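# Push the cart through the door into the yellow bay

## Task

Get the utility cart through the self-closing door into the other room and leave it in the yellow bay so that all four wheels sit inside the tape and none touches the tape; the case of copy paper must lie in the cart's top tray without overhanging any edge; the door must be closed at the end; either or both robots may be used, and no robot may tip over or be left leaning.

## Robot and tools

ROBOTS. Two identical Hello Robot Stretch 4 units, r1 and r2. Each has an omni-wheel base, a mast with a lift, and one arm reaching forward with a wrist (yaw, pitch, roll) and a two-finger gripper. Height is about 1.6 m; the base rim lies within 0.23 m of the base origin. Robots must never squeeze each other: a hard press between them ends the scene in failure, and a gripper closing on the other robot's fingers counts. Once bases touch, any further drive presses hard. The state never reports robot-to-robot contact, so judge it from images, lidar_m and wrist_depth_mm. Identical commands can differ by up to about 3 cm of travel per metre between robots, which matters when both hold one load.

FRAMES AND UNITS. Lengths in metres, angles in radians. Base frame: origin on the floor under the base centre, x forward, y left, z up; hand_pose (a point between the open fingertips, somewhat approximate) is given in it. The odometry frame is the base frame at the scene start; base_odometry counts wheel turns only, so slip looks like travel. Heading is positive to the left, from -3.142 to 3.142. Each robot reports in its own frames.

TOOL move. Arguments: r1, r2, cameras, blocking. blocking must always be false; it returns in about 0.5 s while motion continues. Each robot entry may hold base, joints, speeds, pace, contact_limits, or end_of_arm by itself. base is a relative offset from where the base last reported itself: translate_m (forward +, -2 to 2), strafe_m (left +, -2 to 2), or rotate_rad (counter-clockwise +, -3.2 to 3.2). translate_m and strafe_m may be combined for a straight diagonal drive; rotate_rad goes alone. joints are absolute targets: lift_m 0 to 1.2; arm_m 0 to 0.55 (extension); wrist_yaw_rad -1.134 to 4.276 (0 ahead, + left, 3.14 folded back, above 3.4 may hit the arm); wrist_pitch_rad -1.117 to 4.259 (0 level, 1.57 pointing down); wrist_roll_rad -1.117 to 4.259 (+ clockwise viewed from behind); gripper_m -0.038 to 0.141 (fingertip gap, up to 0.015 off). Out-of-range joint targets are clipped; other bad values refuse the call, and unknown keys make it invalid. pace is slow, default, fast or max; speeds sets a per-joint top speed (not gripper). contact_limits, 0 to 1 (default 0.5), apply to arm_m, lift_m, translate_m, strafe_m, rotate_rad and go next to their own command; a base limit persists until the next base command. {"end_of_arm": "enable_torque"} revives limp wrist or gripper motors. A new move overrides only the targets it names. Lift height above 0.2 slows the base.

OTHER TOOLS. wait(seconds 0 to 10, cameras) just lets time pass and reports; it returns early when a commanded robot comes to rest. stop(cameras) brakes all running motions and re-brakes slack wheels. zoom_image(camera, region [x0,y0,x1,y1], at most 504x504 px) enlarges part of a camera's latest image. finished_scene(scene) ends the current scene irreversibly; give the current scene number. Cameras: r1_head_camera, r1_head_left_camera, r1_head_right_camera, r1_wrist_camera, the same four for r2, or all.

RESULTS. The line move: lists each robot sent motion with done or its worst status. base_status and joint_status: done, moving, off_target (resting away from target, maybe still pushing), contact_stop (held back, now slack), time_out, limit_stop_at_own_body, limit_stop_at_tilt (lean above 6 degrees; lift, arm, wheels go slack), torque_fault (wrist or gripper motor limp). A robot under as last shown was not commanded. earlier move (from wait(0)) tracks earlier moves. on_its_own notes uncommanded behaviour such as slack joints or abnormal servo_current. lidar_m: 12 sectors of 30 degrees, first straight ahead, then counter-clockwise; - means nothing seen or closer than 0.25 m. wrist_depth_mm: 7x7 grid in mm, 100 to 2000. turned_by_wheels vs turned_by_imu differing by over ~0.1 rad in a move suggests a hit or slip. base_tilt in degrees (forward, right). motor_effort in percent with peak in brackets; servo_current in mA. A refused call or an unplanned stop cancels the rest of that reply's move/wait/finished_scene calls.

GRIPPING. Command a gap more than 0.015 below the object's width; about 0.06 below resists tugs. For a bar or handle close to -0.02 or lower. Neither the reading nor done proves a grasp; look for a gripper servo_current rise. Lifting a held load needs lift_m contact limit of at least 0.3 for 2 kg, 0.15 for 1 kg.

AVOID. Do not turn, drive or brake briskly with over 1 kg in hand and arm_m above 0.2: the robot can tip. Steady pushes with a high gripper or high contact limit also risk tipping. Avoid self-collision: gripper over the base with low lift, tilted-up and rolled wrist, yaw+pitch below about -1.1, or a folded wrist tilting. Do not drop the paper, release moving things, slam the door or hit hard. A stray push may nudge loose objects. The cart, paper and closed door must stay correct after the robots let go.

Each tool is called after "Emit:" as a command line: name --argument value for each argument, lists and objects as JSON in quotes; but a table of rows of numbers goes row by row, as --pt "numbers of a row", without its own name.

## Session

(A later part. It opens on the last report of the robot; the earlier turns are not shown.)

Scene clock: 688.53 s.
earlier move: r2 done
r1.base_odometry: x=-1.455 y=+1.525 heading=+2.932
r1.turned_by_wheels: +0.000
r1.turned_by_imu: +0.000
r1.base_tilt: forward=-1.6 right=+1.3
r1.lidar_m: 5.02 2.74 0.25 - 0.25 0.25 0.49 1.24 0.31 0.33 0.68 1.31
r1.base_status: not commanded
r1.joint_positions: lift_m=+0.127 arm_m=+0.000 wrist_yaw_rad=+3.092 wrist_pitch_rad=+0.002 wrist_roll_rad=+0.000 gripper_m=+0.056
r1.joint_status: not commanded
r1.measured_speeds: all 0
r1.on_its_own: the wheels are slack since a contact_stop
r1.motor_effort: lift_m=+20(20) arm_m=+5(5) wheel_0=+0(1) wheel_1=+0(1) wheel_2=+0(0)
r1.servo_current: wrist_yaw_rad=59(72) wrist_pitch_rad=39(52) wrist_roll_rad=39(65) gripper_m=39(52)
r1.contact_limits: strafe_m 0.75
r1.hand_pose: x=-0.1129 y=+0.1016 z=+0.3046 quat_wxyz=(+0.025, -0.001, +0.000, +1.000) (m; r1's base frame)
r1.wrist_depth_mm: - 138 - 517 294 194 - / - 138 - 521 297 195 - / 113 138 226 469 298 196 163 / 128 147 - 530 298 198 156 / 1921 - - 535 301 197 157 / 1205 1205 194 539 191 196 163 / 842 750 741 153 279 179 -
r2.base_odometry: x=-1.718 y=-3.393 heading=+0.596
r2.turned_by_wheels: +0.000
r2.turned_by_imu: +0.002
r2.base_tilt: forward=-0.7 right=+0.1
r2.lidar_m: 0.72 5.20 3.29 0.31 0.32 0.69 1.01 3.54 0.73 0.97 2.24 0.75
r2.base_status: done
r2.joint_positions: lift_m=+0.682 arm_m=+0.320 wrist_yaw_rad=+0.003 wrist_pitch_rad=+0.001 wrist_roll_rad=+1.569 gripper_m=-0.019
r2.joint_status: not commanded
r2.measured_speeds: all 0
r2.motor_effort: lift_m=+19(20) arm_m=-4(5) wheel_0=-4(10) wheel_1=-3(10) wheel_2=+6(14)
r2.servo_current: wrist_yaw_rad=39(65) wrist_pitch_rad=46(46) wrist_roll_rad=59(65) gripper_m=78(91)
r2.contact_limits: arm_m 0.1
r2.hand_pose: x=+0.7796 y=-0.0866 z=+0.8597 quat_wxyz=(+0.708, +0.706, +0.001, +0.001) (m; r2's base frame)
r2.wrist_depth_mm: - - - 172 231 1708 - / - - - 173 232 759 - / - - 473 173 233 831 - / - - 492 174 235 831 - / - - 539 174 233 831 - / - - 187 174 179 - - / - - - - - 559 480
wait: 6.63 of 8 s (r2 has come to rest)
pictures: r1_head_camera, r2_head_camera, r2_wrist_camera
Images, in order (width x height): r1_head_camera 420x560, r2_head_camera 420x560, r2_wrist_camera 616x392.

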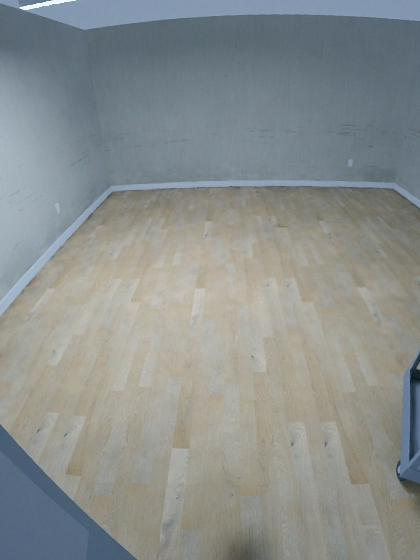

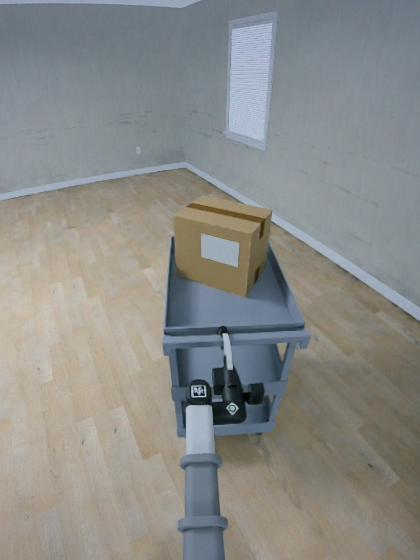

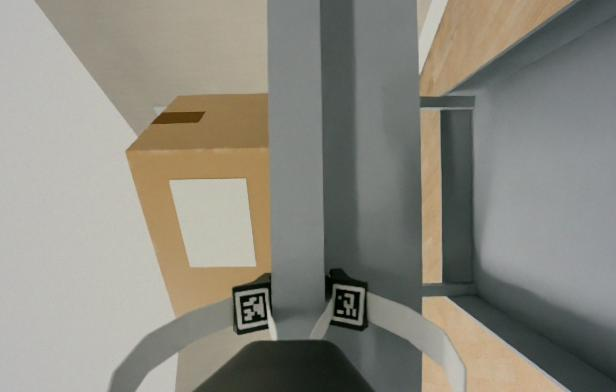

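Emit:
move --blocking false --r2 '{"base":{"rotate_rad":0.25},"pace":"slow"}' --cameras '[]'

Emit:
wait --seconds 3 --cameras '[]'

Emit:
move --blocking false --r2 '{"base":{"translate_m":-0.4,"strafe_m":-0.075},"pace":"slow"}' --cameras '[]'

Emit:
wait --seconds 8 --cameras '["r2_head_camera","r2_head_left_camera","r2_head_right_camera"]'

Scene clock: 699.27 s.
move: r2 moving
r1: as last shown
r1.lidar_m: 5.02 2.76 0.25 - 0.25 0.25 0.51 1.26 0.33 0.33 0.61 1.19
r1.on_its_own: the wheels are slack since a contact_stop
r1.motor_effort: lift_m=+20(20) arm_m=+5(5) wheel_0=+0(1) wheel_1=+0(0) wheel_2=+0(0)
r1.servo_current: wrist_yaw_rad=59(65) wrist_pitch_rad=39(46) wrist_roll_rad=65(65) gripper_m=46(46)
r1.contact_limits: strafe_m 0.75
r1.wrist_depth_mm: - 138 - 517 293 194 - / - 138 - 521 297 195 - / 113 138 225 469 296 195 163 / 128 147 - 521 300 197 156 / 1983 - - 535 298 198 158 / 1205 1229 194 539 191 197 164 / 842 750 750 154 279 179 -
r2.base_odometry: x=-1.718 y=-3.394 heading=+0.719
r2.turned_by_wheels: +0.123
r2.turned_by_imu: +0.119
r2.base_tilt: forward=-0.7 right=+0.1
r2.lidar_m: 0.73 5.18 0.41 0.33 0.35 0.72 3.58 3.56 0.71 1.11 2.27 0.72
r2.base_status: rotate_rad moving
r2.joint_positions: lift_m=+0.682 arm_m=+0.320 wrist_yaw_rad=-0.011 wrist_pitch_rad=+0.001 wrist_roll_rad=+1.569 gripper_m=-0.019
r2.joint_status: not commanded
r2.measured_speeds: translate_m=+0.001 strafe_m=+0.000 rotate_rad=+0.493 lift_m=+0.000 arm_m=-0.001 wrist_yaw_rad=+0.000 wrist_pitch_rad=+0.000 wrist_roll_rad=+0.000
r2.motor_effort: lift_m=+19(19) arm_m=+5(5) wheel_0=-21(22) wheel_1=-13(14) wheel_2=-17(19)
r2.servo_current: wrist_yaw_rad=72(72) wrist_pitch_rad=46(46) wrist_roll_rad=39(52) gripper_m=78(85)
r2.contact_limits: arm_m 0.1
r2.hand_pose: x=+0.7782 y=-0.0907 z=+0.8597 quat_wxyz=(+0.708, +0.706, -0.004, -0.005) (m; r2's base frame)
r2.wrist_depth_mm: - - - 152 208 654 - / - - 473 156 213 768 - / - 477 459 161 220 - - / - - 517 164 224 - - / - - 597 170 231 - - / - - 187 174 181 1618 496 / - - - - - 1618 1182
pictures: none
No camera images: "cameras" was empty.

Scene clock: 700.30 s.
earlier move: r2 done
r1.base_odometry: x=-1.455 y=+1.525 heading=+2.932
r1.turned_by_wheels: +0.000
r1.turned_by_imu: +0.000
r1.base_tilt: forward=-1.6 right=+1.3
r1.lidar_m: 5.02 2.76 0.25 - 0.25 0.25 0.53 1.25 0.33 0.33 0.57 0.86
r1.base_status: not commanded
r1.joint_positions: lift_m=+0.127 arm_m=+0.000 wrist_yaw_rad=+3.092 wrist_pitch_rad=+0.002 wrist_roll_rad=+0.000 gripper_m=+0.056
r1.joint_status: not commanded
r1.measured_speeds: all 0
r1.on_its_own: the wheels are slack since a contact_stop
r1.motor_effort: lift_m=+20(20) arm_m=+5(5) wheel_0=-1(1) wheel_1=+0(0) wheel_2=+0(0)
r1.servo_current: wrist_yaw_rad=46(72) wrist_pitch_rad=46(52) wrist_roll_rad=59(65) gripper_m=39(46)
r1.contact_limits: strafe_m 0.75
r1.hand_pose: x=-0.1129 y=+0.1016 z=+0.3046 quat_wxyz=(+0.025, -0.001, +0.000, +1.000) (m; r1's base frame)
r1.wrist_depth_mm: - 138 - 512 293 194 - / - 138 - 525 294 195 - / 113 138 226 462 297 196 163 / 128 147 - 525 298 196 157 / 1921 - - 535 300 197 157 / 1205 1205 194 539 191 198 164 / 842 750 759 153 281 178 -
r2.base_odometry: x=-1.718 y=-3.393 heading=+0.846
r2.turned_by_wheels: +0.127
r2.turned_by_imu: +0.124
r2.base_tilt: forward=-0.7 right=+0.0
r2.lidar_m: 0.68 4.51 0.38 0.32 0.41 0.74 3.58 0.72 0.76 1.43 2.27 0.66
r2.base_status: done
r2.joint_positions: lift_m=+0.682 arm_m=+0.320 wrist_yaw_rad=+0.001 wrist_pitch_rad=+0.001 wrist_roll_rad=+1.569 gripper_m=-0.019
r2.joint_status: not commanded
r2.measured_speeds: all 0
r2.motor_effort: lift_m=+19(20) arm_m=+5(6) wheel_0=+2(22) wheel_1=+0(14) wheel_2=+0(19)
r2.servo_current: wrist_yaw_rad=39(72) wrist_pitch_rad=46(46) wrist_roll_rad=33(59) gripper_m=78(85)
r2.contact_limits: arm_m 0.1
r2.hand_pose: x=+0.7793 y=-0.0871 z=+0.8597 quat_wxyz=(+0.708, +0.706, +0.001, +0.000) (m; r2's base frame)
r2.wrist_depth_mm: - 368 368 103 158 - - / - 439 424 113 171 - - / - - 525 119 186 - - / - - - 132 204 - - / - - - 149 225 1618 504 / - - 189 168 180 1618 1205 / - - - - - 329 1078
wait: 1.03 of 3 s (r2 has come to rest)
pictures: none
No camera images: "cameras" was empty.

Scene clock: 700.80 s.
move: r2 moving
r1: as last shown
r1.lidar_m: 5.02 2.74 0.25 - 0.25 0.25 0.48 1.25 0.33 0.30 0.55 0.87
r1.on_its_own: the wheels are slack since a contact_stop
r1.motor_effort: lift_m=+20(20) arm_m=+5(5) wheel_0=+0(1) wheel_1=+0(0) wheel_2=+0(0)
r1.servo_current: wrist_yaw_rad=52(59) wrist_pitch_rad=33(52) wrist_roll_rad=33(65) gripper_m=39(46)
r1.contact_limits: strafe_m 0.75
r1.wrist_depth_mm: - 137 - 512 293 194 - / - 138 - 521 296 195 - / 113 138 226 469 297 196 163 / 128 147 - 525 297 196 157 / 1983 - - 539 300 197 158 / 1160 1205 193 539 191 196 163 / 854 750 759 153 281 179 -
r2.base_odometry: x=-1.725 y=-3.404 heading=+0.846
r2.turned_by_wheels: +0.000
r2.turned_by_imu: +0.000
r2.base_tilt: forward=-0.7 right=+0.0
r2.lidar_m: 0.72 4.49 0.34 0.33 0.47 0.74 3.54 0.69 0.73 1.44 2.27 0.67
r2.base_status: translate_m moving; strafe_m moving
r2.joint_positions: lift_m=+0.682 arm_m=+0.320 wrist_yaw_rad=+0.001 wrist_pitch_rad=+0.001 wrist_roll_rad=+1.569 gripper_m=-0.019
r2.joint_status: not commanded
r2.measured_speeds: translate_m=-0.049 strafe_m=-0.010 rotate_rad=+0.003 lift_m=+0.000 arm_m=+0.000 wrist_yaw_rad=+0.000 wrist_pitch_rad=+0.000 wrist_roll_rad=+0.000
r2.motor_effort: lift_m=+19(19) arm_m=+5(6) wheel_0=-8(9) wheel_1=-10(11) wheel_2=+11(11)
r2.servo_current: wrist_yaw_rad=39(65) wrist_pitch_rad=46(46) wrist_roll_rad=46(52) gripper_m=85(85)
r2.contact_limits: arm_m 0.1
r2.hand_pose: x=+0.7793 y=-0.0871 z=+0.8597 quat_wxyz=(+0.708, +0.706, +0.001, +0.000) (m; r2's base frame)
r2.wrist_depth_mm: - 368 368 103 158 - - / - 436 427 113 171 - - / - - 521 119 186 - - / - - - 133 204 - - / - - - 147 225 1618 504 / - - 187 167 180 1618 1205 / - - - - - 329 1098
pictures: none
No camera images: "cameras" was empty.

Scene clock: 705.63 s.
earlier move: r2 done
r1.base_odometry: x=-1.455 y=+1.525 heading=+2.932
r1.turned_by_wheels: +0.000
r1.turned_by_imu: +0.000
r1.base_tilt: forward=-1.6 right=+1.3
r1.lidar_m: 5.03 2.77 0.25 - 0.25 0.25 0.52 0.54 0.55 0.54 0.56 1.01
r1.base_status: not commanded
r1.joint_positions: lift_m=+0.127 arm_m=+0.000 wrist_yaw_rad=+3.092 wrist_pitch_rad=+0.002 wrist_roll_rad=+0.000 gripper_m=+0.056
r1.joint_status: not commanded
r1.measured_speeds: all 0
r1.on_its_own: the wheels are slack since a contact_stop
r1.motor_effort: lift_m=+20(20) arm_m=+5(5) wheel_0=+0(1) wheel_1=+0(0) wheel_2=+0(0)
r1.servo_current: wrist_yaw_rad=52(78) wrist_pitch_rad=33(52) wrist_roll_rad=46(72) gripper_m=52(52)
r1.contact_limits: strafe_m 0.75
r1.hand_pose: x=-0.1129 y=+0.1016 z=+0.3046 quat_wxyz=(+0.025, -0.001, +0.000, +1.000) (m; r1's base frame)
r1.wrist_depth_mm: - 137 - 517 293 195 - / - 138 - 521 296 195 - / 113 138 226 466 298 195 163 / 128 147 - 525 298 196 157 / 809 - - 539 300 197 158 / 640 1182 193 539 191 197 164 / 647 750 759 153 281 179 -
r2.base_odometry: x=-1.927 y=-3.742 heading=+0.846
r2.turned_by_wheels: +0.000
r2.turned_by_imu: +0.003
r2.base_tilt: forward=-0.7 right=+0.0
r2.lidar_m: 0.72 0.58 0.53 0.60 0.61 3.12 3.17 3.16 0.43 0.52 2.25 0.73
r2.base_status: done
r2.joint_positions: lift_m=+0.682 arm_m=+0.320 wrist_yaw_rad=+0.003 wrist_pitch_rad=+0.001 wrist_roll_rad=+1.569 gripper_m=-0.019
r2.joint_status: not commanded
r2.measured_speeds: all 0
r2.motor_effort: lift_m=+19(20) arm_m=+5(6) wheel_0=+0(10) wheel_1=-5(11) wheel_2=+8(14)
r2.servo_current: wrist_yaw_rad=46(65) wrist_pitch_rad=46(46) wrist_roll_rad=52(59) gripper_m=85(91)
r2.contact_limits: arm_m 0.1
r2.hand_pose: x=+0.7795 y=-0.0865 z=+0.8597 quat_wxyz=(+0.708, +0.706, +0.002, +0.001) (m; r2's base frame)
r2.wrist_depth_mm: - - - 159 216 1708 - / - - 554 161 220 - - / - 473 455 165 224 - - / - - 496 167 228 - - / - - 564 171 232 - - / - - 189 174 180 1708 - / - - - - - 1430 500
wait: 4.83 of 8 s (r2 has come to rest)
pictures: r2_head_camera, r2_head_left_camera, r2_head_right_camera
Images, in order (width x height): r2_head_camera 420x560, r2_head_left_camera 420x672, r2_head_right_camera 420x672.

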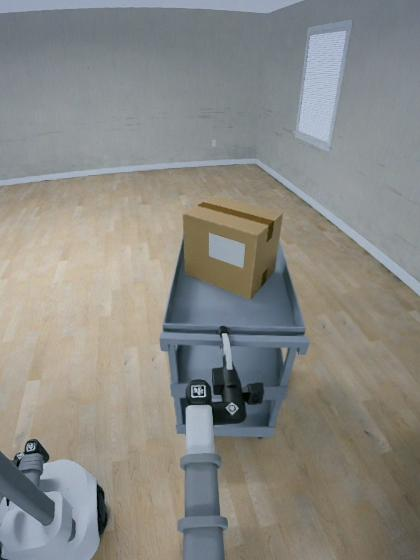

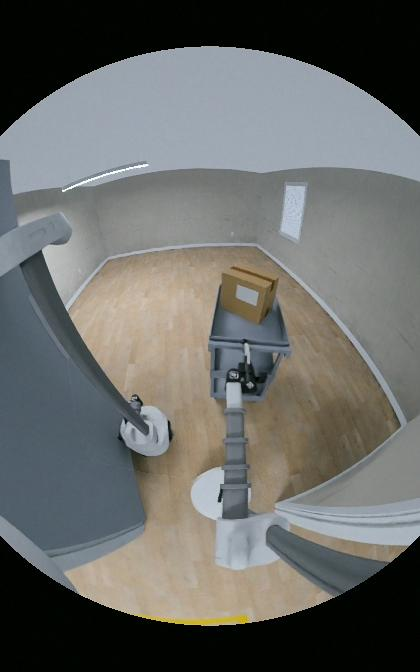

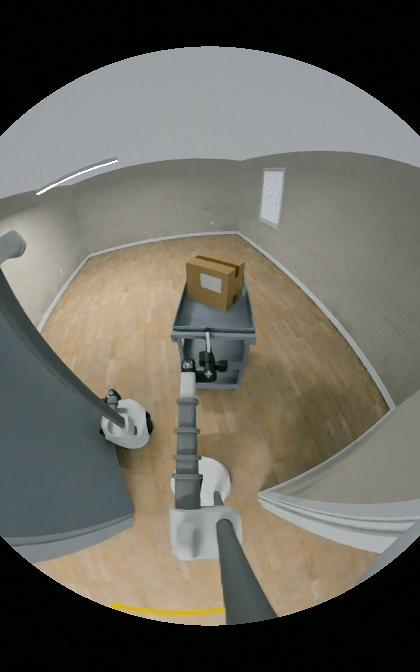

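Emit:
move --blocking false --r2 '{"base":{"rotate_rad":0.2},"pace":"slow"}' --cameras '[]'

Emit:
wait --seconds 3 --cameras '[]'

Emit:
move --blocking false --r2 '{"base":{"translate_m":-0.45,"strafe_m":0.07},"pace":"slow"}' --cameras '[]'

Emit:
wait --seconds 8 --cameras '["r2_head_camera","r2_wrist_camera","r2_head_left_camera"]'

Scene clock: 718.43 s.
move: r2 moving
r1: as last shown
r1.lidar_m: 5.01 2.74 0.25 - 0.25 0.25 0.50 0.54 0.52 0.49 0.53 0.97
r1.on_its_own: the wheels are slack since a contact_stop
r1.motor_effort: lift_m=+20(20) arm_m=+5(5) wheel_0=+0(0) wheel_1=+0(0) wheel_2=+0(0)
r1.servo_current: wrist_yaw_rad=52(78) wrist_pitch_rad=46(46) wrist_roll_rad=59(59) gripper_m=39(46)
r1.contact_limits: strafe_m 0.75
r1.wrist_depth_mm: - 137 - 517 296 193 - / - 138 - 517 296 196 - / 113 138 227 469 297 196 163 / 129 147 - 525 297 197 156 / 1661 - - 535 298 198 157 / 640 1182 194 539 191 196 163 / 647 750 759 153 279 179 -
r2.base_odometry: x=-1.927 y=-3.743 heading=+0.966
r2.turned_by_wheels: +0.120
r2.turned_by_imu: +0.116
r2.base_tilt: forward=-0.7 right=+0.1
r2.lidar_m: 0.73 0.54 0.53 0.61 0.60 3.33 3.18 3.25 0.42 0.70 2.27 0.70
r2.base_status: rotate_rad moving
r2.joint_positions: lift_m=+0.682 arm_m=+0.320 wrist_yaw_rad=-0.012 wrist_pitch_rad=+0.001 wrist_roll_rad=+1.569 gripper_m=-0.019
r2.joint_status: not commanded
r2.measured_speeds: translate_m=+0.002 strafe_m=-0.002 rotate_rad=+0.433 lift_m=+0.000 arm_m=+0.000 wrist_yaw_rad=+0.000 wrist_pitch_rad=+0.000 wrist_roll_rad=+0.000
r2.motor_effort: lift_m=+19(20) arm_m=+6(6) wheel_0=-22(22) wheel_1=-13(14) wheel_2=-18(19)
r2.servo_current: wrist_yaw_rad=65(65) wrist_pitch_rad=39(46) wrist_roll_rad=33(52) gripper_m=78(85)
r2.contact_limits: arm_m 0.1
r2.hand_pose: x=+0.7781 y=-0.0908 z=+0.8597 quat_wxyz=(+0.708, +0.706, -0.004, -0.005) (m; r2's base frame)
r2.wrist_depth_mm: - - 544 143 197 - - / - 452 427 148 206 768 - / - 492 466 153 213 - - / - - 539 160 221 - - / - - 634 167 231 - - / - - 186 174 180 1661 500 / - - - - - 1618 1205
pictures: none
No camera images: "cameras" was empty.

Scene clock: 719.43 s.
earlier move: r2 done
r1.base_odometry: x=-1.455 y=+1.525 heading=+2.932
r1.turned_by_wheels: +0.000
r1.turned_by_imu: +0.000
r1.base_tilt: forward=-1.6 right=+1.3
r1.lidar_m: 5.02 2.78 0.25 - 0.25 0.25 0.53 0.53 0.49 0.45 0.47 0.90
r1.base_status: not commanded
r1.joint_positions: lift_m=+0.127 arm_m=+0.000 wrist_yaw_rad=+3.092 wrist_pitch_rad=+0.002 wrist_roll_rad=+0.000 gripper_m=+0.056
r1.joint_status: not commanded
r1.measured_speeds: all 0
r1.on_its_own: the wheels are slack since a contact_stop
r1.motor_effort: lift_m=+20(20) arm_m=+5(5) wheel_0=+0(1) wheel_1=+0(0) wheel_2=+0(0)
r1.servo_current: wrist_yaw_rad=52(78) wrist_pitch_rad=46(52) wrist_roll_rad=52(59) gripper_m=39(46)
r1.contact_limits: strafe_m 0.75
r1.hand_pose: x=-0.1129 y=+0.1016 z=+0.3046 quat_wxyz=(+0.025, -0.001, +0.000, +1.000) (m; r1's base frame)
r1.wrist_depth_mm: - 138 - 517 294 193 - / - 138 - 521 296 195 - / 113 138 226 469 297 196 163 / 128 147 - 525 300 196 157 / 1708 - - 535 300 197 157 / 634 1229 195 544 191 197 163 / 654 750 750 153 279 179 -
r2.base_odometry: x=-1.927 y=-3.743 heading=+1.047
r2.turned_by_wheels: +0.080
r2.turned_by_imu: +0.079
r2.base_tilt: forward=-0.7 right=+0.1
r2.lidar_m: 0.69 0.54 0.54 0.60 0.62 3.29 3.19 3.29 0.43 0.91 2.34 0.66
r2.base_status: done
r2.joint_positions: lift_m=+0.682 arm_m=+0.320 wrist_yaw_rad=-0.001 wrist_pitch_rad=+0.001 wrist_roll_rad=+1.569 gripper_m=-0.019
r2.joint_status: not commanded
r2.measured_speeds: all 0
r2.motor_effort: lift_m=+19(20) arm_m=+5(6) wheel_0=+0(22) wheel_1=+3(14) wheel_2=+1(19)
r2.servo_current: wrist_yaw_rad=52(65) wrist_pitch_rad=39(46) wrist_roll_rad=39(59) gripper_m=85(85)
r2.contact_limits: arm_m 0.1
r2.hand_pose: x=+0.7791 y=-0.0876 z=+0.8597 quat_wxyz=(+0.708, +0.706, +0.000, -0.001) (m; r2's base frame)
r2.wrist_depth_mm: - 375 379 105 160 - - / - 433 421 116 173 - - / - - 508 123 188 - - / - - - 135 204 - - / - - - 151 225 1756 500 / - - 187 168 182 1618 1138 / - - - - - 332 1182
wait: 1.00 of 3 s (r2 has come to rest)
pictures: none
No camera images: "cameras" was empty.

Scene clock: 719.93 s.
move: r2 moving
r1: as last shown
r1.lidar_m: 5.02 2.76 0.25 - 0.25 0.25 0.53 0.55 0.48 0.46 0.47 0.89
r1.on_its_own: the wheels are slack since a contact_stop
r1.servo_current: wrist_yaw_rad=52(72) wrist_pitch_rad=46(46) wrist_roll_rad=46(65) gripper_m=39(46)
r1.contact_limits: strafe_m 0.75
r1.wrist_depth_mm: - 137 - 517 293 193 - / - 138 - 517 296 195 - / 113 138 226 462 296 196 163 / 128 147 - 525 297 197 156 / 798 - - 530 300 197 157 / 621 1229 194 539 191 197 163 / 654 750 750 154 281 179 -
r2.base_odometry: x=-1.935 y=-3.752 heading=+1.046
r2.turned_by_wheels: -0.001
r2.turned_by_imu: -0.001
r2.base_tilt: forward=-0.7 right=+0.1
r2.lidar_m: 0.68 0.53 0.53 0.60 0.62 3.23 3.18 3.26 0.44 0.86 2.36 0.67
r2.base_status: translate_m moving; strafe_m moving
r2.joint_positions: lift_m=+0.682 arm_m=+0.320 wrist_yaw_rad=-0.001 wrist_pitch_rad=+0.001 wrist_roll_rad=+1.569 gripper_m=-0.019
r2.joint_status: not commanded
r2.measured_speeds: translate_m=-0.048 strafe_m=+0.008 rotate_rad=+0.001 lift_m=+0.000 arm_m=+0.000 wrist_yaw_rad=+0.000 wrist_pitch_rad=+0.000 wrist_roll_rad=+0.000
r2.motor_effort: lift_m=+19(19) arm_m=+4(6) wheel_0=-10(10) wheel_1=-7(8) wheel_2=+10(10)
r2.servo_current: wrist_yaw_rad=46(52) wrist_pitch_rad=39(46) wrist_roll_rad=59(59) gripper_m=78(85)
r2.contact_limits: arm_m 0.1
r2.hand_pose: x=+0.7792 y=-0.0876 z=+0.8597 quat_wxyz=(+0.708, +0.706, +0.000, -0.001) (m; r2's base frame)
r2.wrist_depth_mm: - 375 377 105 161 - - / - 430 418 116 174 - - / - - 512 124 189 - - / - - - 136 206 - - / - - - 152 225 1708 504 / - - 187 168 180 1618 1160 / - - - - - 334 1205
pictures: none
No camera images: "cameras" was empty.

Scene clock: 725.27 s.
earlier move: r2 done
r1.base_odometry: x=-1.455 y=+1.525 heading=+2.932
r1.turned_by_wheels: +0.000
r1.turned_by_imu: +0.000
r1.base_tilt: forward=-1.6 right=+1.3
r1.lidar_m: 5.03 2.75 0.25 - 0.25 0.25 0.53 0.62 0.34 0.34 0.39 4.04
r1.base_status: not commanded
r1.joint_positions: lift_m=+0.127 arm_m=+0.000 wrist_yaw_rad=+3.092 wrist_pitch_rad=+0.002 wrist_roll_rad=+0.000 gripper_m=+0.056
r1.joint_status: not commanded
r1.measured_speeds: all 0
r1.on_its_own: the wheels are slack since a contact_stop
r1.motor_effort: lift_m=+20(20) arm_m=+5(5) wheel_0=+0(1) wheel_1=+0(0) wheel_2=+0(0)
r1.servo_current: wrist_yaw_rad=46(78) wrist_pitch_rad=39(52) wrist_roll_rad=26(65) gripper_m=39(46)
r1.contact_limits: strafe_m 0.75
r1.hand_pose: x=-0.1129 y=+0.1016 z=+0.3046 quat_wxyz=(+0.025, -0.001, +0.000, +1.000) (m; r1's base frame)
r1.wrist_depth_mm: - 137 - 512 293 195 - / - 138 - 521 296 195 - / 113 138 226 469 297 196 163 / 128 147 - 525 298 196 157 / 891 1008 - 535 298 197 157 / 891 1025 194 539 191 197 163 / 854 750 750 154 281 179 -
r2.base_odometry: x=-2.212 y=-4.097 heading=+1.047
r2.turned_by_wheels: +0.001
r2.turned_by_imu: +0.003
r2.base_tilt: forward=-0.7 right=+0.1
r2.lidar_m: 0.72 0.83 0.56 0.55 2.53 2.82 2.70 2.84 2.40 0.44 0.44 0.72
r2.base_status: done
r2.joint_positions: lift_m=+0.682 arm_m=+0.320 wrist_yaw_rad=+0.003 wrist_pitch_rad=+0.001 wrist_roll_rad=+1.569 gripper_m=-0.019
r2.joint_status: not commanded
r2.measured_speeds: all 0
r2.motor_effort: lift_m=+19(20) arm_m=+5(6) wheel_0=-2(11) wheel_1=-4(9) wheel_2=+8(14)
r2.servo_current: wrist_yaw_rad=39(59) wrist_pitch_rad=46(46) wrist_roll_rad=39(65) gripper_m=78(91)
r2.contact_limits: arm_m 0.1
r2.hand_pose: x=+0.7795 y=-0.0866 z=+0.8597 quat_wxyz=(+0.708, +0.706, +0.001, +0.001) (m; r2's base frame)
r2.wrist_depth_mm: - - 574 142 196 - - / - 492 445 147 204 759 - / - 480 455 151 211 - - / - - 525 158 220 - - / - - 627 166 230 - - / - - 189 173 180 1618 492 / - - - - - 1430 1229
wait: 5.33 of 8 s (r2 has come to rest)
pictures: r2_head_camera, r2_head_left_camera, r2_wrist_camera
Images, in order (width x height): r2_head_camera 420x560, r2_head_left_camera 420x672, r2_wrist_camera 616x392.

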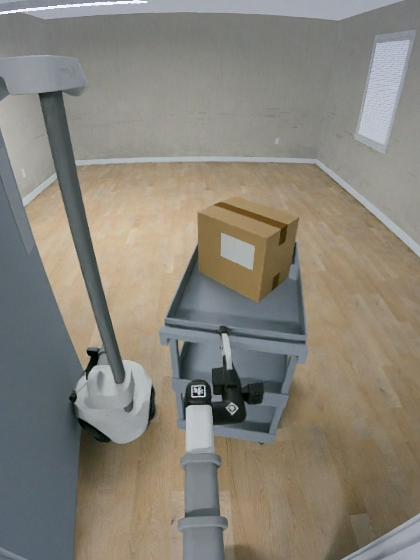

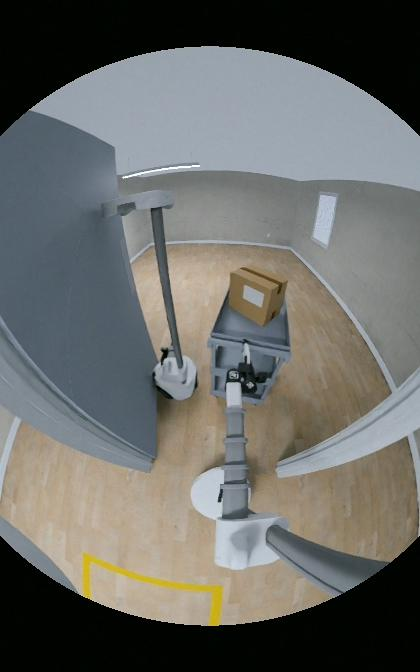

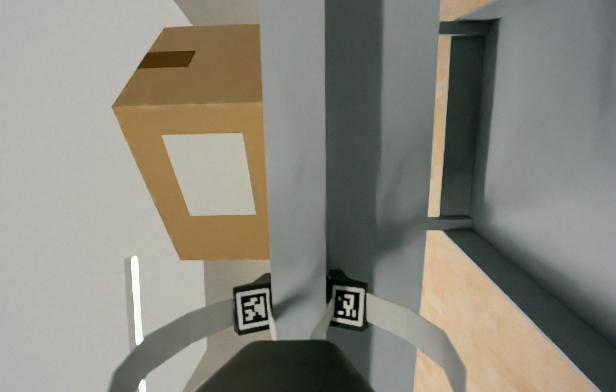

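Emit:
move --blocking false --r2 '{"base":{"translate_m":-0.3,"strafe_m":0.06},"pace":"slow"}' --cameras '[]'

Emit:
wait --seconds 8 --cameras '["r2_head_camera","r1_head_right_camera","r2_head_right_camera"]'

Scene clock: 743.50 s.
move: r2 moving
r1: as last shown
r1.lidar_m: 5.01 2.72 0.25 - 0.25 0.25 0.52 0.63 0.33 0.33 0.39 4.00
r1.on_its_own: the wheels are slack since a contact_stop
r1.motor_effort: lift_m=+20(20) arm_m=+5(5) wheel_0=+1(1) wheel_1=+0(0) wheel_2=+0(0)
r1.servo_current: wrist_yaw_rad=52(59) wrist_pitch_rad=39(46) wrist_roll_rad=52(59) gripper_m=39(46)
r1.contact_limits: strafe_m 0.75
r1.wrist_depth_mm: - 137 - 512 293 194 - / - 137 - 517 294 195 - / 113 138 227 466 297 196 163 / 128 147 - 530 298 196 157 / 904 1042 - 535 301 197 157 / 904 1008 193 539 191 197 164 / 842 741 768 153 279 178 -
r2.base_odometry: x=-2.221 y=-4.106 heading=+1.047
r2.turned_by_wheels: +0.000
r2.turned_by_imu: +0.001
r2.base_tilt: forward=-0.7 right=+0.0
r2.lidar_m: 0.73 0.81 0.55 0.57 2.55 2.80 2.71 2.83 2.42 0.46 0.47 0.72
r2.base_status: translate_m moving; strafe_m moving
r2.joint_positions: lift_m=+0.682 arm_m=+0.320 wrist_yaw_rad=+0.003 wrist_pitch_rad=+0.001 wrist_roll_rad=+1.569 gripper_m=-0.019
r2.joint_status: not commanded
r2.measured_speeds: translate_m=-0.049 strafe_m=+0.009 rotate_rad=-0.002 lift_m=+0.000 arm_m=+0.000 wrist_yaw_rad=+0.000 wrist_pitch_rad=+0.000 wrist_roll_rad=+0.000
r2.motor_effort: lift_m=+19(19) arm_m=+5(5) wheel_0=-3(8) wheel_1=-3(6) wheel_2=+14(14)
r2.servo_current: wrist_yaw_rad=39(59) wrist_pitch_rad=39(39) wrist_roll_rad=33(59) gripper_m=78(85)
r2.contact_limits: arm_m 0.1
r2.hand_pose: x=+0.7795 y=-0.0866 z=+0.8597 quat_wxyz=(+0.708, +0.706, +0.001, +0.001) (m; r2's base frame)
r2.wrist_depth_mm: - - 580 143 197 - - / - 500 455 148 205 768 - / - 480 455 153 213 - - / - - 525 158 220 - - / - - 615 167 230 - - / - - 186 172 179 1618 500 / - - - - - 1430 1182
pictures: none
No camera images: "cameras" was empty.

Scene clock: 747.33 s.
earlier move: r2 done
r1.base_odometry: x=-1.455 y=+1.525 heading=+2.932
r1.turned_by_wheels: +0.000
r1.turned_by_imu: +0.000
r1.base_tilt: forward=-1.6 right=+1.3
r1.lidar_m: 5.02 2.74 0.25 - 0.25 0.26 0.51 0.39 0.26 0.25 0.31 4.01
r1.base_status: not commanded
r1.joint_positions: lift_m=+0.127 arm_m=+0.000 wrist_yaw_rad=+3.092 wrist_pitch_rad=+0.002 wrist_roll_rad=+0.000 gripper_m=+0.056
r1.joint_status: not commanded
r1.measured_speeds: all 0
r1.on_its_own: the wheels are slack since a contact_stop
r1.motor_effort: lift_m=+20(20) arm_m=+5(5) wheel_0=+0(1) wheel_1=+0(0) wheel_2=+0(0)
r1.servo_current: wrist_yaw_rad=33(65) wrist_pitch_rad=39(52) wrist_roll_rad=52(65) gripper_m=39(52)
r1.contact_limits: strafe_m 0.75
r1.hand_pose: x=-0.1129 y=+0.1016 z=+0.3046 quat_wxyz=(+0.025, -0.001, +0.000, +1.000) (m; r1's base frame)
r1.wrist_depth_mm: - 137 - 512 293 194 - / - 138 - 517 296 195 - / 113 138 226 466 297 197 163 / 128 147 - 525 298 196 157 / 1661 1205 1983 530 298 197 157 / 1182 1182 193 544 191 197 163 / 788 750 750 153 279 179 -
r2.base_odometry: x=-2.414 y=-4.326 heading=+1.047
r2.turned_by_wheels: +0.000
r2.turned_by_imu: +0.000
r2.base_tilt: forward=-0.7 right=+0.0
r2.lidar_m: 0.72 0.68 0.65 1.65 2.48 2.51 2.42 2.53 2.44 1.54 0.64 0.75
r2.base_status: done
r2.joint_positions: lift_m=+0.682 arm_m=+0.320 wrist_yaw_rad=+0.003 wrist_pitch_rad=+0.001 wrist_roll_rad=+1.569 gripper_m=-0.019
r2.joint_status: not commanded
r2.measured_speeds: all 0
r2.motor_effort: lift_m=+19(20) arm_m=+4(5) wheel_0=-3(11) wheel_1=-4(7) wheel_2=+6(14)
r2.servo_current: wrist_yaw_rad=46(59) wrist_pitch_rad=46(46) wrist_roll_rad=39(59) gripper_m=85(85)
r2.contact_limits: arm_m 0.1
r2.hand_pose: x=+0.7795 y=-0.0866 z=+0.8597 quat_wxyz=(+0.708, +0.706, +0.001, +0.001) (m; r2's base frame)
r2.wrist_depth_mm: - - - 166 224 1708 - / - - - 167 226 750 - / - - 459 169 229 - - / - - 484 171 232 - - / - - 544 173 233 842 - / - - 188 174 180 - - / - - - - - 539 500
wait: 3.83 of 8 s (r2 has come to rest)
pictures: r1_head_right_camera, r2_head_camera, r2_head_right_camera
Images, in order (width x height): r1_head_right_camera 420x672, r2_head_camera 420x560, r2_head_right_camera 420x672.

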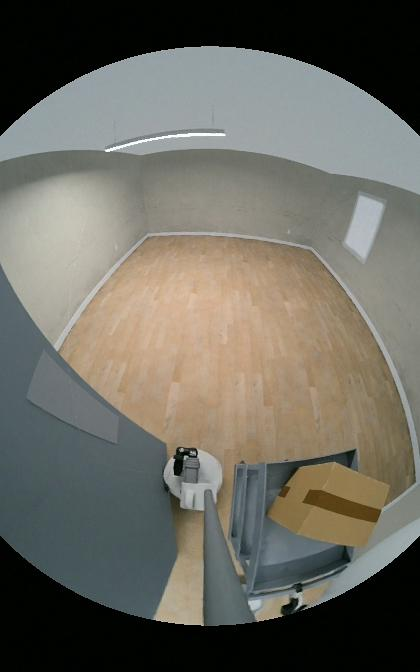

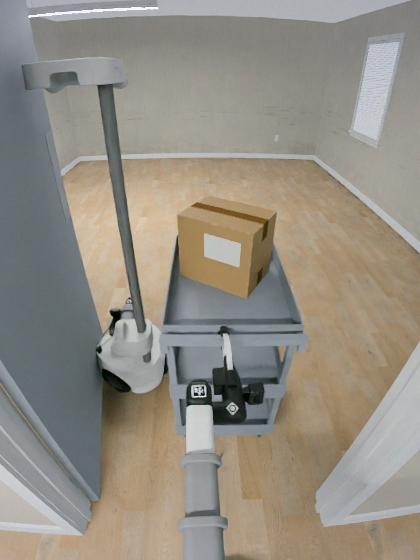

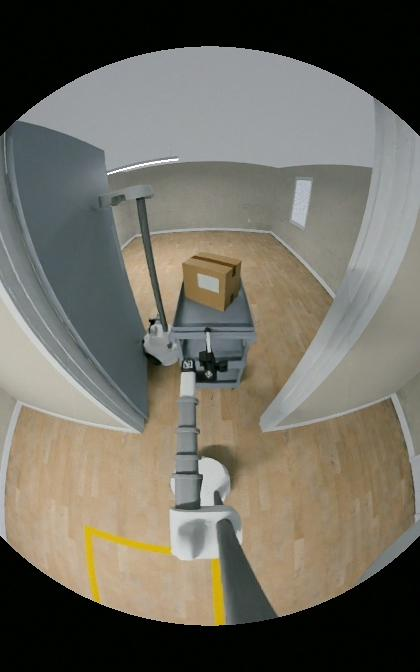

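Emit:
move --blocking false --r2 '{"base":{"translate_m":-0.3,"strafe_m":-0.02},"pace":"slow","contact_limits":{"translate_m":0.3,"strafe_m":0.3}}' --cameras '[]'

Emit:
wait --seconds 8 --cameras '["r2_head_camera","r1_head_right_camera","r2_head_right_camera"]'

r2: "contact_limits": translate_m and strafe_m are given together and make one move, which takes one limit: state it under one of them only
Scene clock: 760.50 s.
r1.base_odometry: x=-1.455 y=+1.525 heading=+2.932
r1.turned_by_wheels: +0.000
r1.turned_by_imu: +0.000
r1.base_tilt: forward=-1.6 right=+1.3
r1.lidar_m: 5.02 2.77 0.25 - 0.25 0.25 0.52 0.37 0.26 0.25 0.27 4.00
r1.base_status: not commanded
r1.joint_positions: lift_m=+0.127 arm_m=+0.000 wrist_yaw_rad=+3.092 wrist_pitch_rad=+0.002 wrist_roll_rad=+0.000 gripper_m=+0.056
r1.joint_status: not commanded
r1.measured_speeds: all 0
r1.on_its_own: the wheels are slack since a contact_stop
r1.motor_effort: lift_m=+20(20) arm_m=+5(5) wheel_0=+0(1) wheel_1=+0(0) wheel_2=+0(0)
r1.servo_current: wrist_yaw_rad=65(65) wrist_pitch_rad=52(52) wrist_roll_rad=46(65) gripper_m=46(52)
r1.contact_limits: strafe_m 0.75
r1.hand_pose: x=-0.1129 y=+0.1016 z=+0.3046 quat_wxyz=(+0.025, -0.001, +0.000, +1.000) (m; r1's base frame)
r1.wrist_depth_mm: - 137 - 517 294 195 - / - 138 - 517 297 195 - / 113 138 226 466 298 196 163 / 128 147 - 525 298 196 157 / 1708 1205 1983 535 298 197 157 / 1182 1182 191 539 191 196 164 / 788 759 750 154 279 179 -
r2.base_odometry: x=-2.414 y=-4.326 heading=+1.047
r2.turned_by_wheels: +0.000
r2.turned_by_imu: +0.000
r2.base_tilt: forward=-0.7 right=+0.1
r2.lidar_m: 0.71 0.70 0.63 1.67 2.46 2.54 2.42 2.53 2.45 1.56 0.64 0.72
r2.base_status: done
r2.joint_positions: lift_m=+0.682 arm_m=+0.320 wrist_yaw_rad=+0.003 wrist_pitch_rad=+0.001 wrist_roll_rad=+1.569 gripper_m=-0.019
r2.joint_status: not commanded
r2.measured_speeds: all 0
r2.motor_effort: lift_m=+19(20) arm_m=+5(5) wheel_0=-4(11) wheel_1=-4(7) wheel_2=+6(14)
r2.servo_current: wrist_yaw_rad=52(59) wrist_pitch_rad=33(46) wrist_roll_rad=46(59) gripper_m=78(85)
r2.contact_limits: arm_m 0.1
r2.hand_pose: x=+0.7795 y=-0.0866 z=+0.8597 quat_wxyz=(+0.708, +0.706, +0.001, +0.001) (m; r2's base frame)
r2.wrist_depth_mm: - - - 166 224 1661 - / - - - 167 226 759 - / - - 459 169 229 - - / - - 488 171 231 - - / - - 544 173 234 842 - / - - 187 174 179 - - / - - - - - 539 500
pictures: none

not run: a call was refused earlier in this reply.

Emit:
move --blocking false --r2 '{"base":{"translate_m":-0.3,"strafe_m":-0.02},"pace":"slow","contact_limits":{"translate_m":0.35}}' --cameras '[]'

Emit:
wait --seconds 8 --cameras '["r2_head_camera","r1_head_right_camera","r2_head_right_camera"]'

Scene clock: 765.03 s.
move: r2 moving
r1.base_odometry: x=-1.455 y=+1.525 heading=+2.932
r1.turned_by_wheels: +0.000
r1.turned_by_imu: +0.000
r1.base_tilt: forward=-1.6 right=+1.3
r1.lidar_m: 5.02 2.79 0.25 - 0.26 0.25 0.50 0.37 0.26 0.25 0.29 4.03
r1.base_status: not commanded
r1.joint_positions: lift_m=+0.127 arm_m=+0.000 wrist_yaw_rad=+3.092 wrist_pitch_rad=+0.002 wrist_roll_rad=+0.000 gripper_m=+0.056
r1.joint_status: not commanded
r1.measured_speeds: all 0
r1.on_its_own: the wheels are slack since a contact_stop
r1.motor_effort: lift_m=+20(20) arm_m=+5(5) wheel_0=+0(1) wheel_1=+0(0) wheel_2=+0(0)
r1.servo_current: wrist_yaw_rad=52(72) wrist_pitch_rad=46(52) wrist_roll_rad=33(59) gripper_m=39(46)
r1.contact_limits: strafe_m 0.75
r1.hand_pose: x=-0.1129 y=+0.1016 z=+0.3046 quat_wxyz=(+0.025, -0.001, +0.000, +1.000) (m; r1's base frame)
r1.wrist_depth_mm: - 137 - 521 291 194 - / - 138 - 521 296 195 - / 113 138 226 466 300 196 163 / 128 147 - 530 298 196 157 / 1708 1229 1983 525 300 196 157 / - 1205 192 539 191 196 164 / 788 750 759 154 281 178 -
r2.base_odometry: x=-2.420 y=-4.338 heading=+1.047
r2.turned_by_wheels: +0.000
r2.turned_by_imu: +0.001
r2.base_tilt: forward=-0.6 right=+0.1
r2.lidar_m: 0.72 0.72 0.65 1.68 2.47 2.50 2.39 2.51 2.42 1.55 0.64 0.76
r2.base_status: translate_m moving; strafe_m moving
r2.joint_positions: lift_m=+0.682 arm_m=+0.320 wrist_yaw_rad=+0.003 wrist_pitch_rad=+0.001 wrist_roll_rad=+1.569 gripper_m=-0.019
r2.joint_status: not commanded
r2.measured_speeds: translate_m=-0.049 strafe_m=-0.003 rotate_rad=+0.001 lift_m=+0.000 arm_m=+0.000 wrist_yaw_rad=+0.000 wrist_pitch_rad=+0.000 wrist_roll_rad=+0.000
r2.motor_effort: lift_m=+19(19) arm_m=+4(5) wheel_0=-7(10) wheel_1=-8(9) wheel_2=+12(13)
r2.servo_current: wrist_yaw_rad=39(52) wrist_pitch_rad=39(46) wrist_roll_rad=52(59) gripper_m=85(91)
r2.contact_limits: arm_m 0.1; translate_m 0.35
r2.hand_pose: x=+0.7795 y=-0.0866 z=+0.8597 quat_wxyz=(+0.708, +0.706, +0.001, +0.001) (m; r2's base frame)
r2.wrist_depth_mm: - - - 167 224 1708 - / - - - 168 226 759 - / - - 459 170 229 - - / - - 484 171 231 - - / - - 544 173 233 842 - / - - 187 174 179 - - / - - - - - 539 484
pictures: none
No camera images: "cameras" was empty.

Scene clock: 768.83 s.
earlier move: r2 done
r1.base_odometry: x=-1.455 y=+1.525 heading=+2.932
r1.turned_by_wheels: +0.000
r1.turned_by_imu: +0.000
r1.base_tilt: forward=-1.6 right=+1.3
r1.lidar_m: 5.02 2.76 0.25 - 0.25 0.25 0.52 0.28 0.35 2.76 2.88 4.01
r1.base_status: not commanded
r1.joint_positions: lift_m=+0.127 arm_m=+0.000 wrist_yaw_rad=+3.092 wrist_pitch_rad=+0.002 wrist_roll_rad=+0.000 gripper_m=+0.056
r1.joint_status: not commanded
r1.measured_speeds: all 0
r1.on_its_own: the wheels are slack since a contact_stop
r1.motor_effort: lift_m=+20(20) arm_m=+5(5) wheel_0=+0(1) wheel_1=+0(0) wheel_2=+0(0)
r1.servo_current: wrist_yaw_rad=52(78) wrist_pitch_rad=46(52) wrist_roll_rad=46(65) gripper_m=39(52)
r1.contact_limits: strafe_m 0.75
r1.hand_pose: x=-0.1129 y=+0.1016 z=+0.3046 quat_wxyz=(+0.025, -0.001, +0.000, +1.000) (m; r1's base frame)
r1.wrist_depth_mm: - 137 - 517 293 195 - / - 138 - 517 294 195 - / 113 138 225 466 297 195 163 / 128 146 - 530 297 198 157 / 375 1430 1661 535 300 196 158 / 377 1182 193 544 190 196 163 / 368 164 741 153 281 178 -
r2.base_odometry: x=-2.547 y=-4.596 heading=+1.047
r2.turned_by_wheels: +0.000
r2.turned_by_imu: +0.003
r2.base_tilt: forward=-0.7 right=+0.0
r2.lidar_m: 0.68 0.85 1.03 2.40 2.53 2.21 2.09 2.19 2.40 2.33 0.98 0.78
r2.base_status: done
r2.joint_positions: lift_m=+0.682 arm_m=+0.320 wrist_yaw_rad=+0.004 wrist_pitch_rad=+0.001 wrist_roll_rad=+1.569 gripper_m=-0.019
r2.joint_status: not commanded
r2.measured_speeds: all 0
r2.motor_effort: lift_m=+19(20) arm_m=+4(5) wheel_0=+0(10) wheel_1=-3(9) wheel_2=+9(15)
r2.servo_current: wrist_yaw_rad=52(59) wrist_pitch_rad=39(46) wrist_roll_rad=39(59) gripper_m=78(91)
r2.contact_limits: arm_m 0.1; translate_m 0.35
r2.hand_pose: x=+0.7796 y=-0.0862 z=+0.8597 quat_wxyz=(+0.708, +0.706, +0.002, +0.001) (m; r2's base frame)
r2.wrist_depth_mm: - - - 271 278 1537 1160 / - - - 262 267 1708 530 / - - - 196 256 809 - / - - 512 188 248 842 - / - - 484 182 238 842 - / - - 189 175 180 798 - / - 917 544 - 224 - -
wait: 3.80 of 8 s (r2 has come to rest)
pictures: r1_head_right_camera, r2_head_camera, r2_head_right_camera
Images, in order (width x height): r1_head_right_camera 420x672, r2_head_camera 420x560, r2_head_right_camera 420x672.

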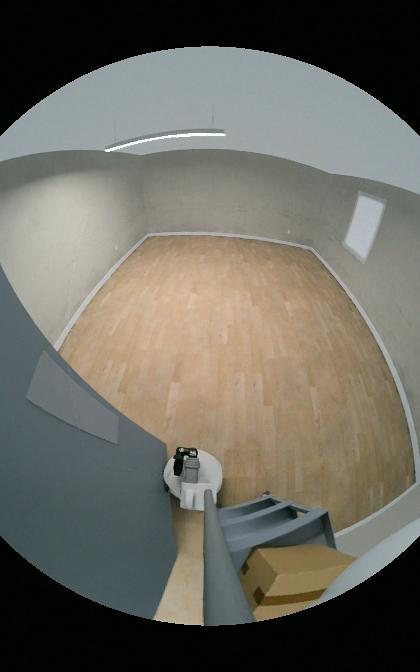

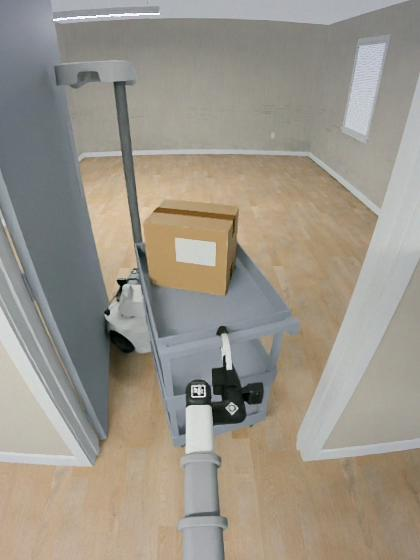

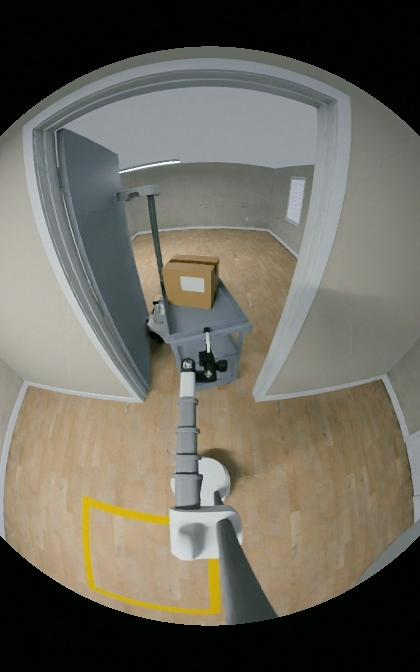

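Emit:
move --blocking false --r2 '{"base":{"translate_m":-0.35,"strafe_m":0.0},"pace":"slow","contact_limits":{"translate_m":0.4}}' --cameras '[]'

Emit:
wait --seconds 8 --cameras '["r2_head_camera","r1_head_right_camera"]'

Scene clock: 786.13 s.
move: r2 moving
r1: as last shown
r1.lidar_m: 5.02 2.74 0.25 - 0.25 0.25 0.52 0.29 0.37 2.77 2.87 4.03
r1.on_its_own: the wheels are slack since a contact_stop
r1.servo_current: wrist_yaw_rad=52(65) wrist_pitch_rad=39(52) wrist_roll_rad=52(59) gripper_m=39(46)
r1.contact_limits: strafe_m 0.75
r1.wrist_depth_mm: - 138 - 512 293 194 - / - 138 - 517 296 195 - / 113 138 226 466 297 196 163 / 128 147 - 530 297 197 157 / 392 1537 1708 530 301 197 157 / 387 1205 194 535 190 197 163 / 377 152 750 153 279 179 -
r2.base_odometry: x=-2.553 y=-4.607 heading=+1.048
r2.turned_by_wheels: +0.000
r2.turned_by_imu: +0.001
r2.base_tilt: forward=-0.6 right=+0.1
r2.lidar_m: 0.69 0.87 1.04 2.38 2.51 2.19 2.08 2.18 2.42 2.34 0.99 0.78
r2.base_status: translate_m moving; strafe_m moving
r2.joint_positions: lift_m=+0.682 arm_m=+0.320 wrist_yaw_rad=+0.004 wrist_pitch_rad=+0.001 wrist_roll_rad=+1.569 gripper_m=-0.019
r2.joint_status: not commanded
r2.measured_speeds: translate_m=-0.048 strafe_m=+0.000 rotate_rad=+0.000 lift_m=+0.000 arm_m=+0.000 wrist_yaw_rad=+0.000 wrist_pitch_rad=+0.000 wrist_roll_rad=+0.000
r2.motor_effort: lift_m=+19(19) arm_m=+5(5) wheel_0=-5(5) wheel_1=-5(5) wheel_2=+13(14)
r2.servo_current: wrist_yaw_rad=39(65) wrist_pitch_rad=33(39) wrist_roll_rad=52(65) gripper_m=85(85)
r2.contact_limits: arm_m 0.1; translate_m 0.4
r2.hand_pose: x=+0.7796 y=-0.0862 z=+0.8597 quat_wxyz=(+0.708, +0.706, +0.002, +0.001) (m; r2's base frame)
r2.wrist_depth_mm: - - - 273 281 1537 1182 / - - - 262 268 1708 525 / - - - 196 256 809 - / - - 521 189 248 842 - / - - 488 181 239 831 - / - - 188 175 181 798 - / - 931 539 - 224 - -
pictures: none
No camera images: "cameras" was empty.

Scene clock: 790.40 s.
earlier move: r2 done
r1.base_odometry: x=-1.455 y=+1.525 heading=+2.932
r1.turned_by_wheels: +0.000
r1.turned_by_imu: +0.000
r1.base_tilt: forward=-1.6 right=+1.3
r1.lidar_m: 5.04 2.76 0.25 - 0.25 0.25 0.50 0.59 1.19 2.76 2.89 4.03
r1.base_status: not commanded
r1.joint_positions: lift_m=+0.127 arm_m=+0.000 wrist_yaw_rad=+3.092 wrist_pitch_rad=+0.002 wrist_roll_rad=+0.000 gripper_m=+0.056
r1.joint_status: not commanded
r1.measured_speeds: all 0
r1.on_its_own: the wheels are slack since a contact_stop
r1.motor_effort: lift_m=+20(20) arm_m=+5(5) wheel_0=+0(1) wheel_1=+0(0) wheel_2=+0(0)
r1.servo_current: wrist_yaw_rad=65(72) wrist_pitch_rad=39(52) wrist_roll_rad=59(65) gripper_m=39(52)
r1.contact_limits: strafe_m 0.75
r1.hand_pose: x=-0.1129 y=+0.1016 z=+0.3046 quat_wxyz=(+0.025, -0.001, +0.000, +1.000) (m; r1's base frame)
r1.wrist_depth_mm: - 137 - 512 291 194 - / - 138 237 517 294 195 - / 113 138 223 469 297 196 163 / 128 147 290 530 297 196 157 / 609 732 1118 539 301 197 157 / 647 723 193 539 191 197 164 / 661 750 750 153 279 178 -
r2.base_odometry: x=-2.722 y=-4.899 heading=+1.047
r2.turned_by_wheels: +0.000
r2.turned_by_imu: +0.001
r2.base_tilt: forward=-0.7 right=+0.0
r2.lidar_m: 0.62 0.93 1.52 2.40 2.52 1.85 1.76 1.84 2.40 2.32 1.47 0.77
r2.base_status: done
r2.joint_positions: lift_m=+0.682 arm_m=+0.320 wrist_yaw_rad=+0.004 wrist_pitch_rad=+0.001 wrist_roll_rad=+1.569 gripper_m=-0.019
r2.joint_status: not commanded
r2.measured_speeds: all 0
r2.motor_effort: lift_m=+19(20) arm_m=+4(5) wheel_0=-3(10) wheel_1=-4(7) wheel_2=+8(15)
r2.servo_current: wrist_yaw_rad=59(65) wrist_pitch_rad=46(46) wrist_roll_rad=39(65) gripper_m=85(91)
r2.contact_limits: arm_m 0.1; translate_m 0.4
r2.hand_pose: x=+0.7796 y=-0.0862 z=+0.8597 quat_wxyz=(+0.708, +0.706, +0.002, +0.001) (m; r2's base frame)
r2.wrist_depth_mm: - - - 298 - 1708 1205 / - - - 315 351 366 366 / - - - 285 301 1708 500 / - - - 208 270 1808 - / - - 647 190 247 842 - / - 466 187 173 179 - - / - 144 466 - 216 - -
wait: 4.27 of 8 s (r2 has come to rest)
pictures: r1_head_right_camera, r2_head_camera
Images, in order (width x height): r1_head_right_camera 420x672, r2_head_camera 420x560.

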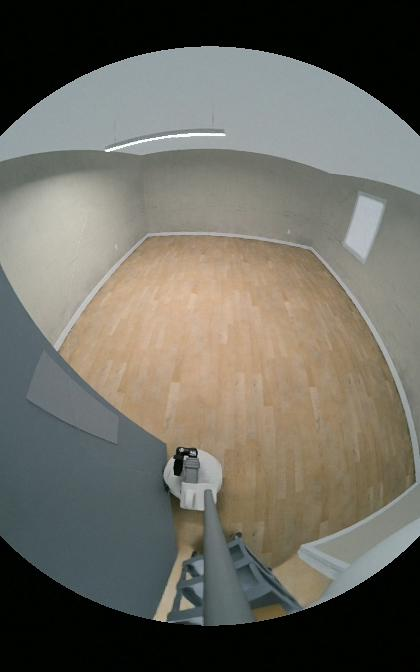

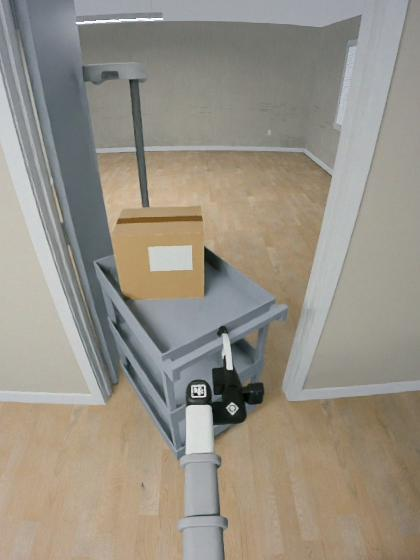

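Emit:
move --blocking false --r2 '{"base":{"translate_m":-0.2,"strafe_m":0.2},"pace":"slow","contact_limits":{"translate_m":0.4}}' --cameras '[]'

Emit:
wait --seconds 8 --cameras '["r2_head_camera","r2_head_right_camera"]'

Scene clock: 797.53 s.
move: r2 moving
r1: as last shown
r1.lidar_m: 5.02 2.79 0.25 - 0.25 0.25 0.53 0.60 1.17 2.77 2.90 3.99
r1.on_its_own: the wheels are slack since a contact_stop
r1.servo_current: wrist_yaw_rad=52(65) wrist_pitch_rad=46(46) wrist_roll_rad=65(65) gripper_m=39(52)
r1.contact_limits: strafe_m 0.75
r1.wrist_depth_mm: - 137 - 512 293 194 - / - 138 237 521 296 196 - / 113 138 222 466 298 196 163 / 128 147 267 530 300 197 156 / 627 732 866 530 301 197 158 / 647 732 194 530 191 198 164 / 668 759 741 153 279 179 -
r2.base_odometry: x=-2.734 y=-4.902 heading=+1.048
r2.turned_by_wheels: +0.000
r2.turned_by_imu: +0.001
r2.base_tilt: forward=-0.6 right=+0.1
r2.lidar_m: 0.64 0.93 1.54 2.39 2.50 1.83 1.76 1.83 2.43 2.33 1.47 0.83
r2.base_status: translate_m moving; strafe_m moving
r2.joint_positions: lift_m=+0.682 arm_m=+0.320 wrist_yaw_rad=+0.003 wrist_pitch_rad=+0.001 wrist_roll_rad=+1.569 gripper_m=-0.019
r2.joint_status: not commanded
r2.measured_speeds: translate_m=-0.035 strafe_m=+0.035 rotate_rad=-0.001 lift_m=+0.000 arm_m=+0.000 wrist_yaw_rad=-0.008 wrist_pitch_rad=+0.000 wrist_roll_rad=+0.000
r2.motor_effort: lift_m=+20(20) arm_m=+4(5) wheel_0=-6(9) wheel_1=+6(7) wheel_2=+9(12)
r2.servo_current: wrist_yaw_rad=52(59) wrist_pitch_rad=39(46) wrist_roll_rad=52(59) gripper_m=85(85)
r2.contact_limits: arm_m 0.1; translate_m 0.4
r2.hand_pose: x=+0.7795 y=-0.0865 z=+0.8597 quat_wxyz=(+0.708, +0.706, +0.002, +0.001) (m; r2's base frame)
r2.wrist_depth_mm: - - - 301 - 1576 1182 / - - - 315 353 368 368 / - - - 285 303 1756 508 / - - - 208 268 1863 - / - - 634 190 247 854 - / - 466 462 172 180 - - / - 143 466 - - - -
pictures: none
No camera images: "cameras" was empty.

Scene clock: 801.10 s.
earlier move: r2 done
r1.base_odometry: x=-1.455 y=+1.525 heading=+2.932
r1.turned_by_wheels: +0.000
r1.turned_by_imu: +0.000
r1.base_tilt: forward=-1.6 right=+1.3
r1.lidar_m: 5.01 2.75 0.25 - 0.25 0.25 0.53 0.74 1.16 2.75 2.90 4.02
r1.base_status: not commanded
r1.joint_positions: lift_m=+0.127 arm_m=+0.000 wrist_yaw_rad=+3.092 wrist_pitch_rad=+0.002 wrist_roll_rad=+0.000 gripper_m=+0.056
r1.joint_status: not commanded
r1.measured_speeds: all 0
r1.on_its_own: the wheels are slack since a contact_stop
r1.motor_effort: lift_m=+20(20) arm_m=+5(5) wheel_0=+0(1) wheel_1=+0(0) wheel_2=+0(0)
r1.servo_current: wrist_yaw_rad=52(78) wrist_pitch_rad=39(52) wrist_roll_rad=59(72) gripper_m=33(52)
r1.contact_limits: strafe_m 0.75
r1.hand_pose: x=-0.1129 y=+0.1016 z=+0.3046 quat_wxyz=(+0.025, -0.001, +0.000, +1.000) (m; r1's base frame)
r1.wrist_depth_mm: - 138 - 455 293 193 - / - 138 904 462 296 195 - / 113 138 223 462 297 196 163 / 128 147 - 469 297 197 157 / 1661 - - 535 298 196 157 / 1098 1098 192 535 191 196 163 / 788 750 759 153 281 179 -
r2.base_odometry: x=-2.995 y=-4.972 heading=+1.047
r2.turned_by_wheels: +0.000
r2.turned_by_imu: -0.002
r2.base_tilt: forward=-0.7 right=+0.0
r2.lidar_m: 0.68 1.29 1.79 2.20 2.24 1.63 1.56 1.63 2.26 2.49 1.76 0.80
r2.base_status: done
r2.joint_positions: lift_m=+0.682 arm_m=+0.320 wrist_yaw_rad=-0.003 wrist_pitch_rad=+0.001 wrist_roll_rad=+1.569 gripper_m=-0.019
r2.joint_status: not commanded
r2.measured_speeds: all 0
r2.motor_effort: lift_m=+19(20) arm_m=+4(5) wheel_0=-7(15) wheel_1=+2(7) wheel_2=+4(12)
r2.servo_current: wrist_yaw_rad=46(65) wrist_pitch_rad=39(46) wrist_roll_rad=46(59) gripper_m=85(91)
r2.contact_limits: arm_m 0.1; translate_m 0.4
r2.hand_pose: x=+0.7789 y=-0.0884 z=+0.8597 quat_wxyz=(+0.708, +0.706, -0.001, -0.002) (m; r2's base frame)
r2.wrist_depth_mm: - - - 271 277 1537 1160 / - - - 260 266 1661 530 / - - - 194 255 798 - / - - 504 188 247 854 - / - - 484 182 239 - - / - 525 187 175 178 - - / - 136 539 - 223 - -
wait: 3.57 of 8 s (r2 has come to rest)
pictures: r2_head_camera, r2_head_right_camera
Images, in order (width x height): r2_head_camera 420x560, r2_head_right_camera 420x672.

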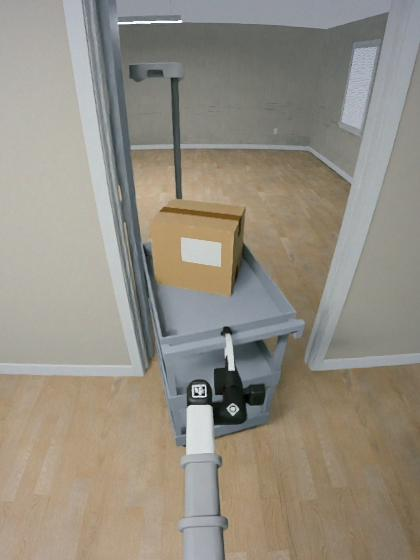

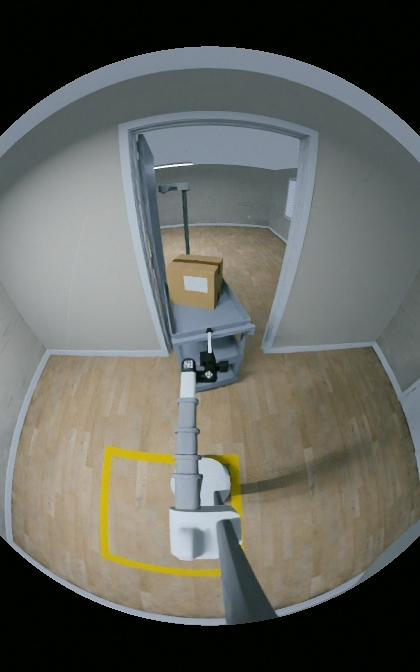

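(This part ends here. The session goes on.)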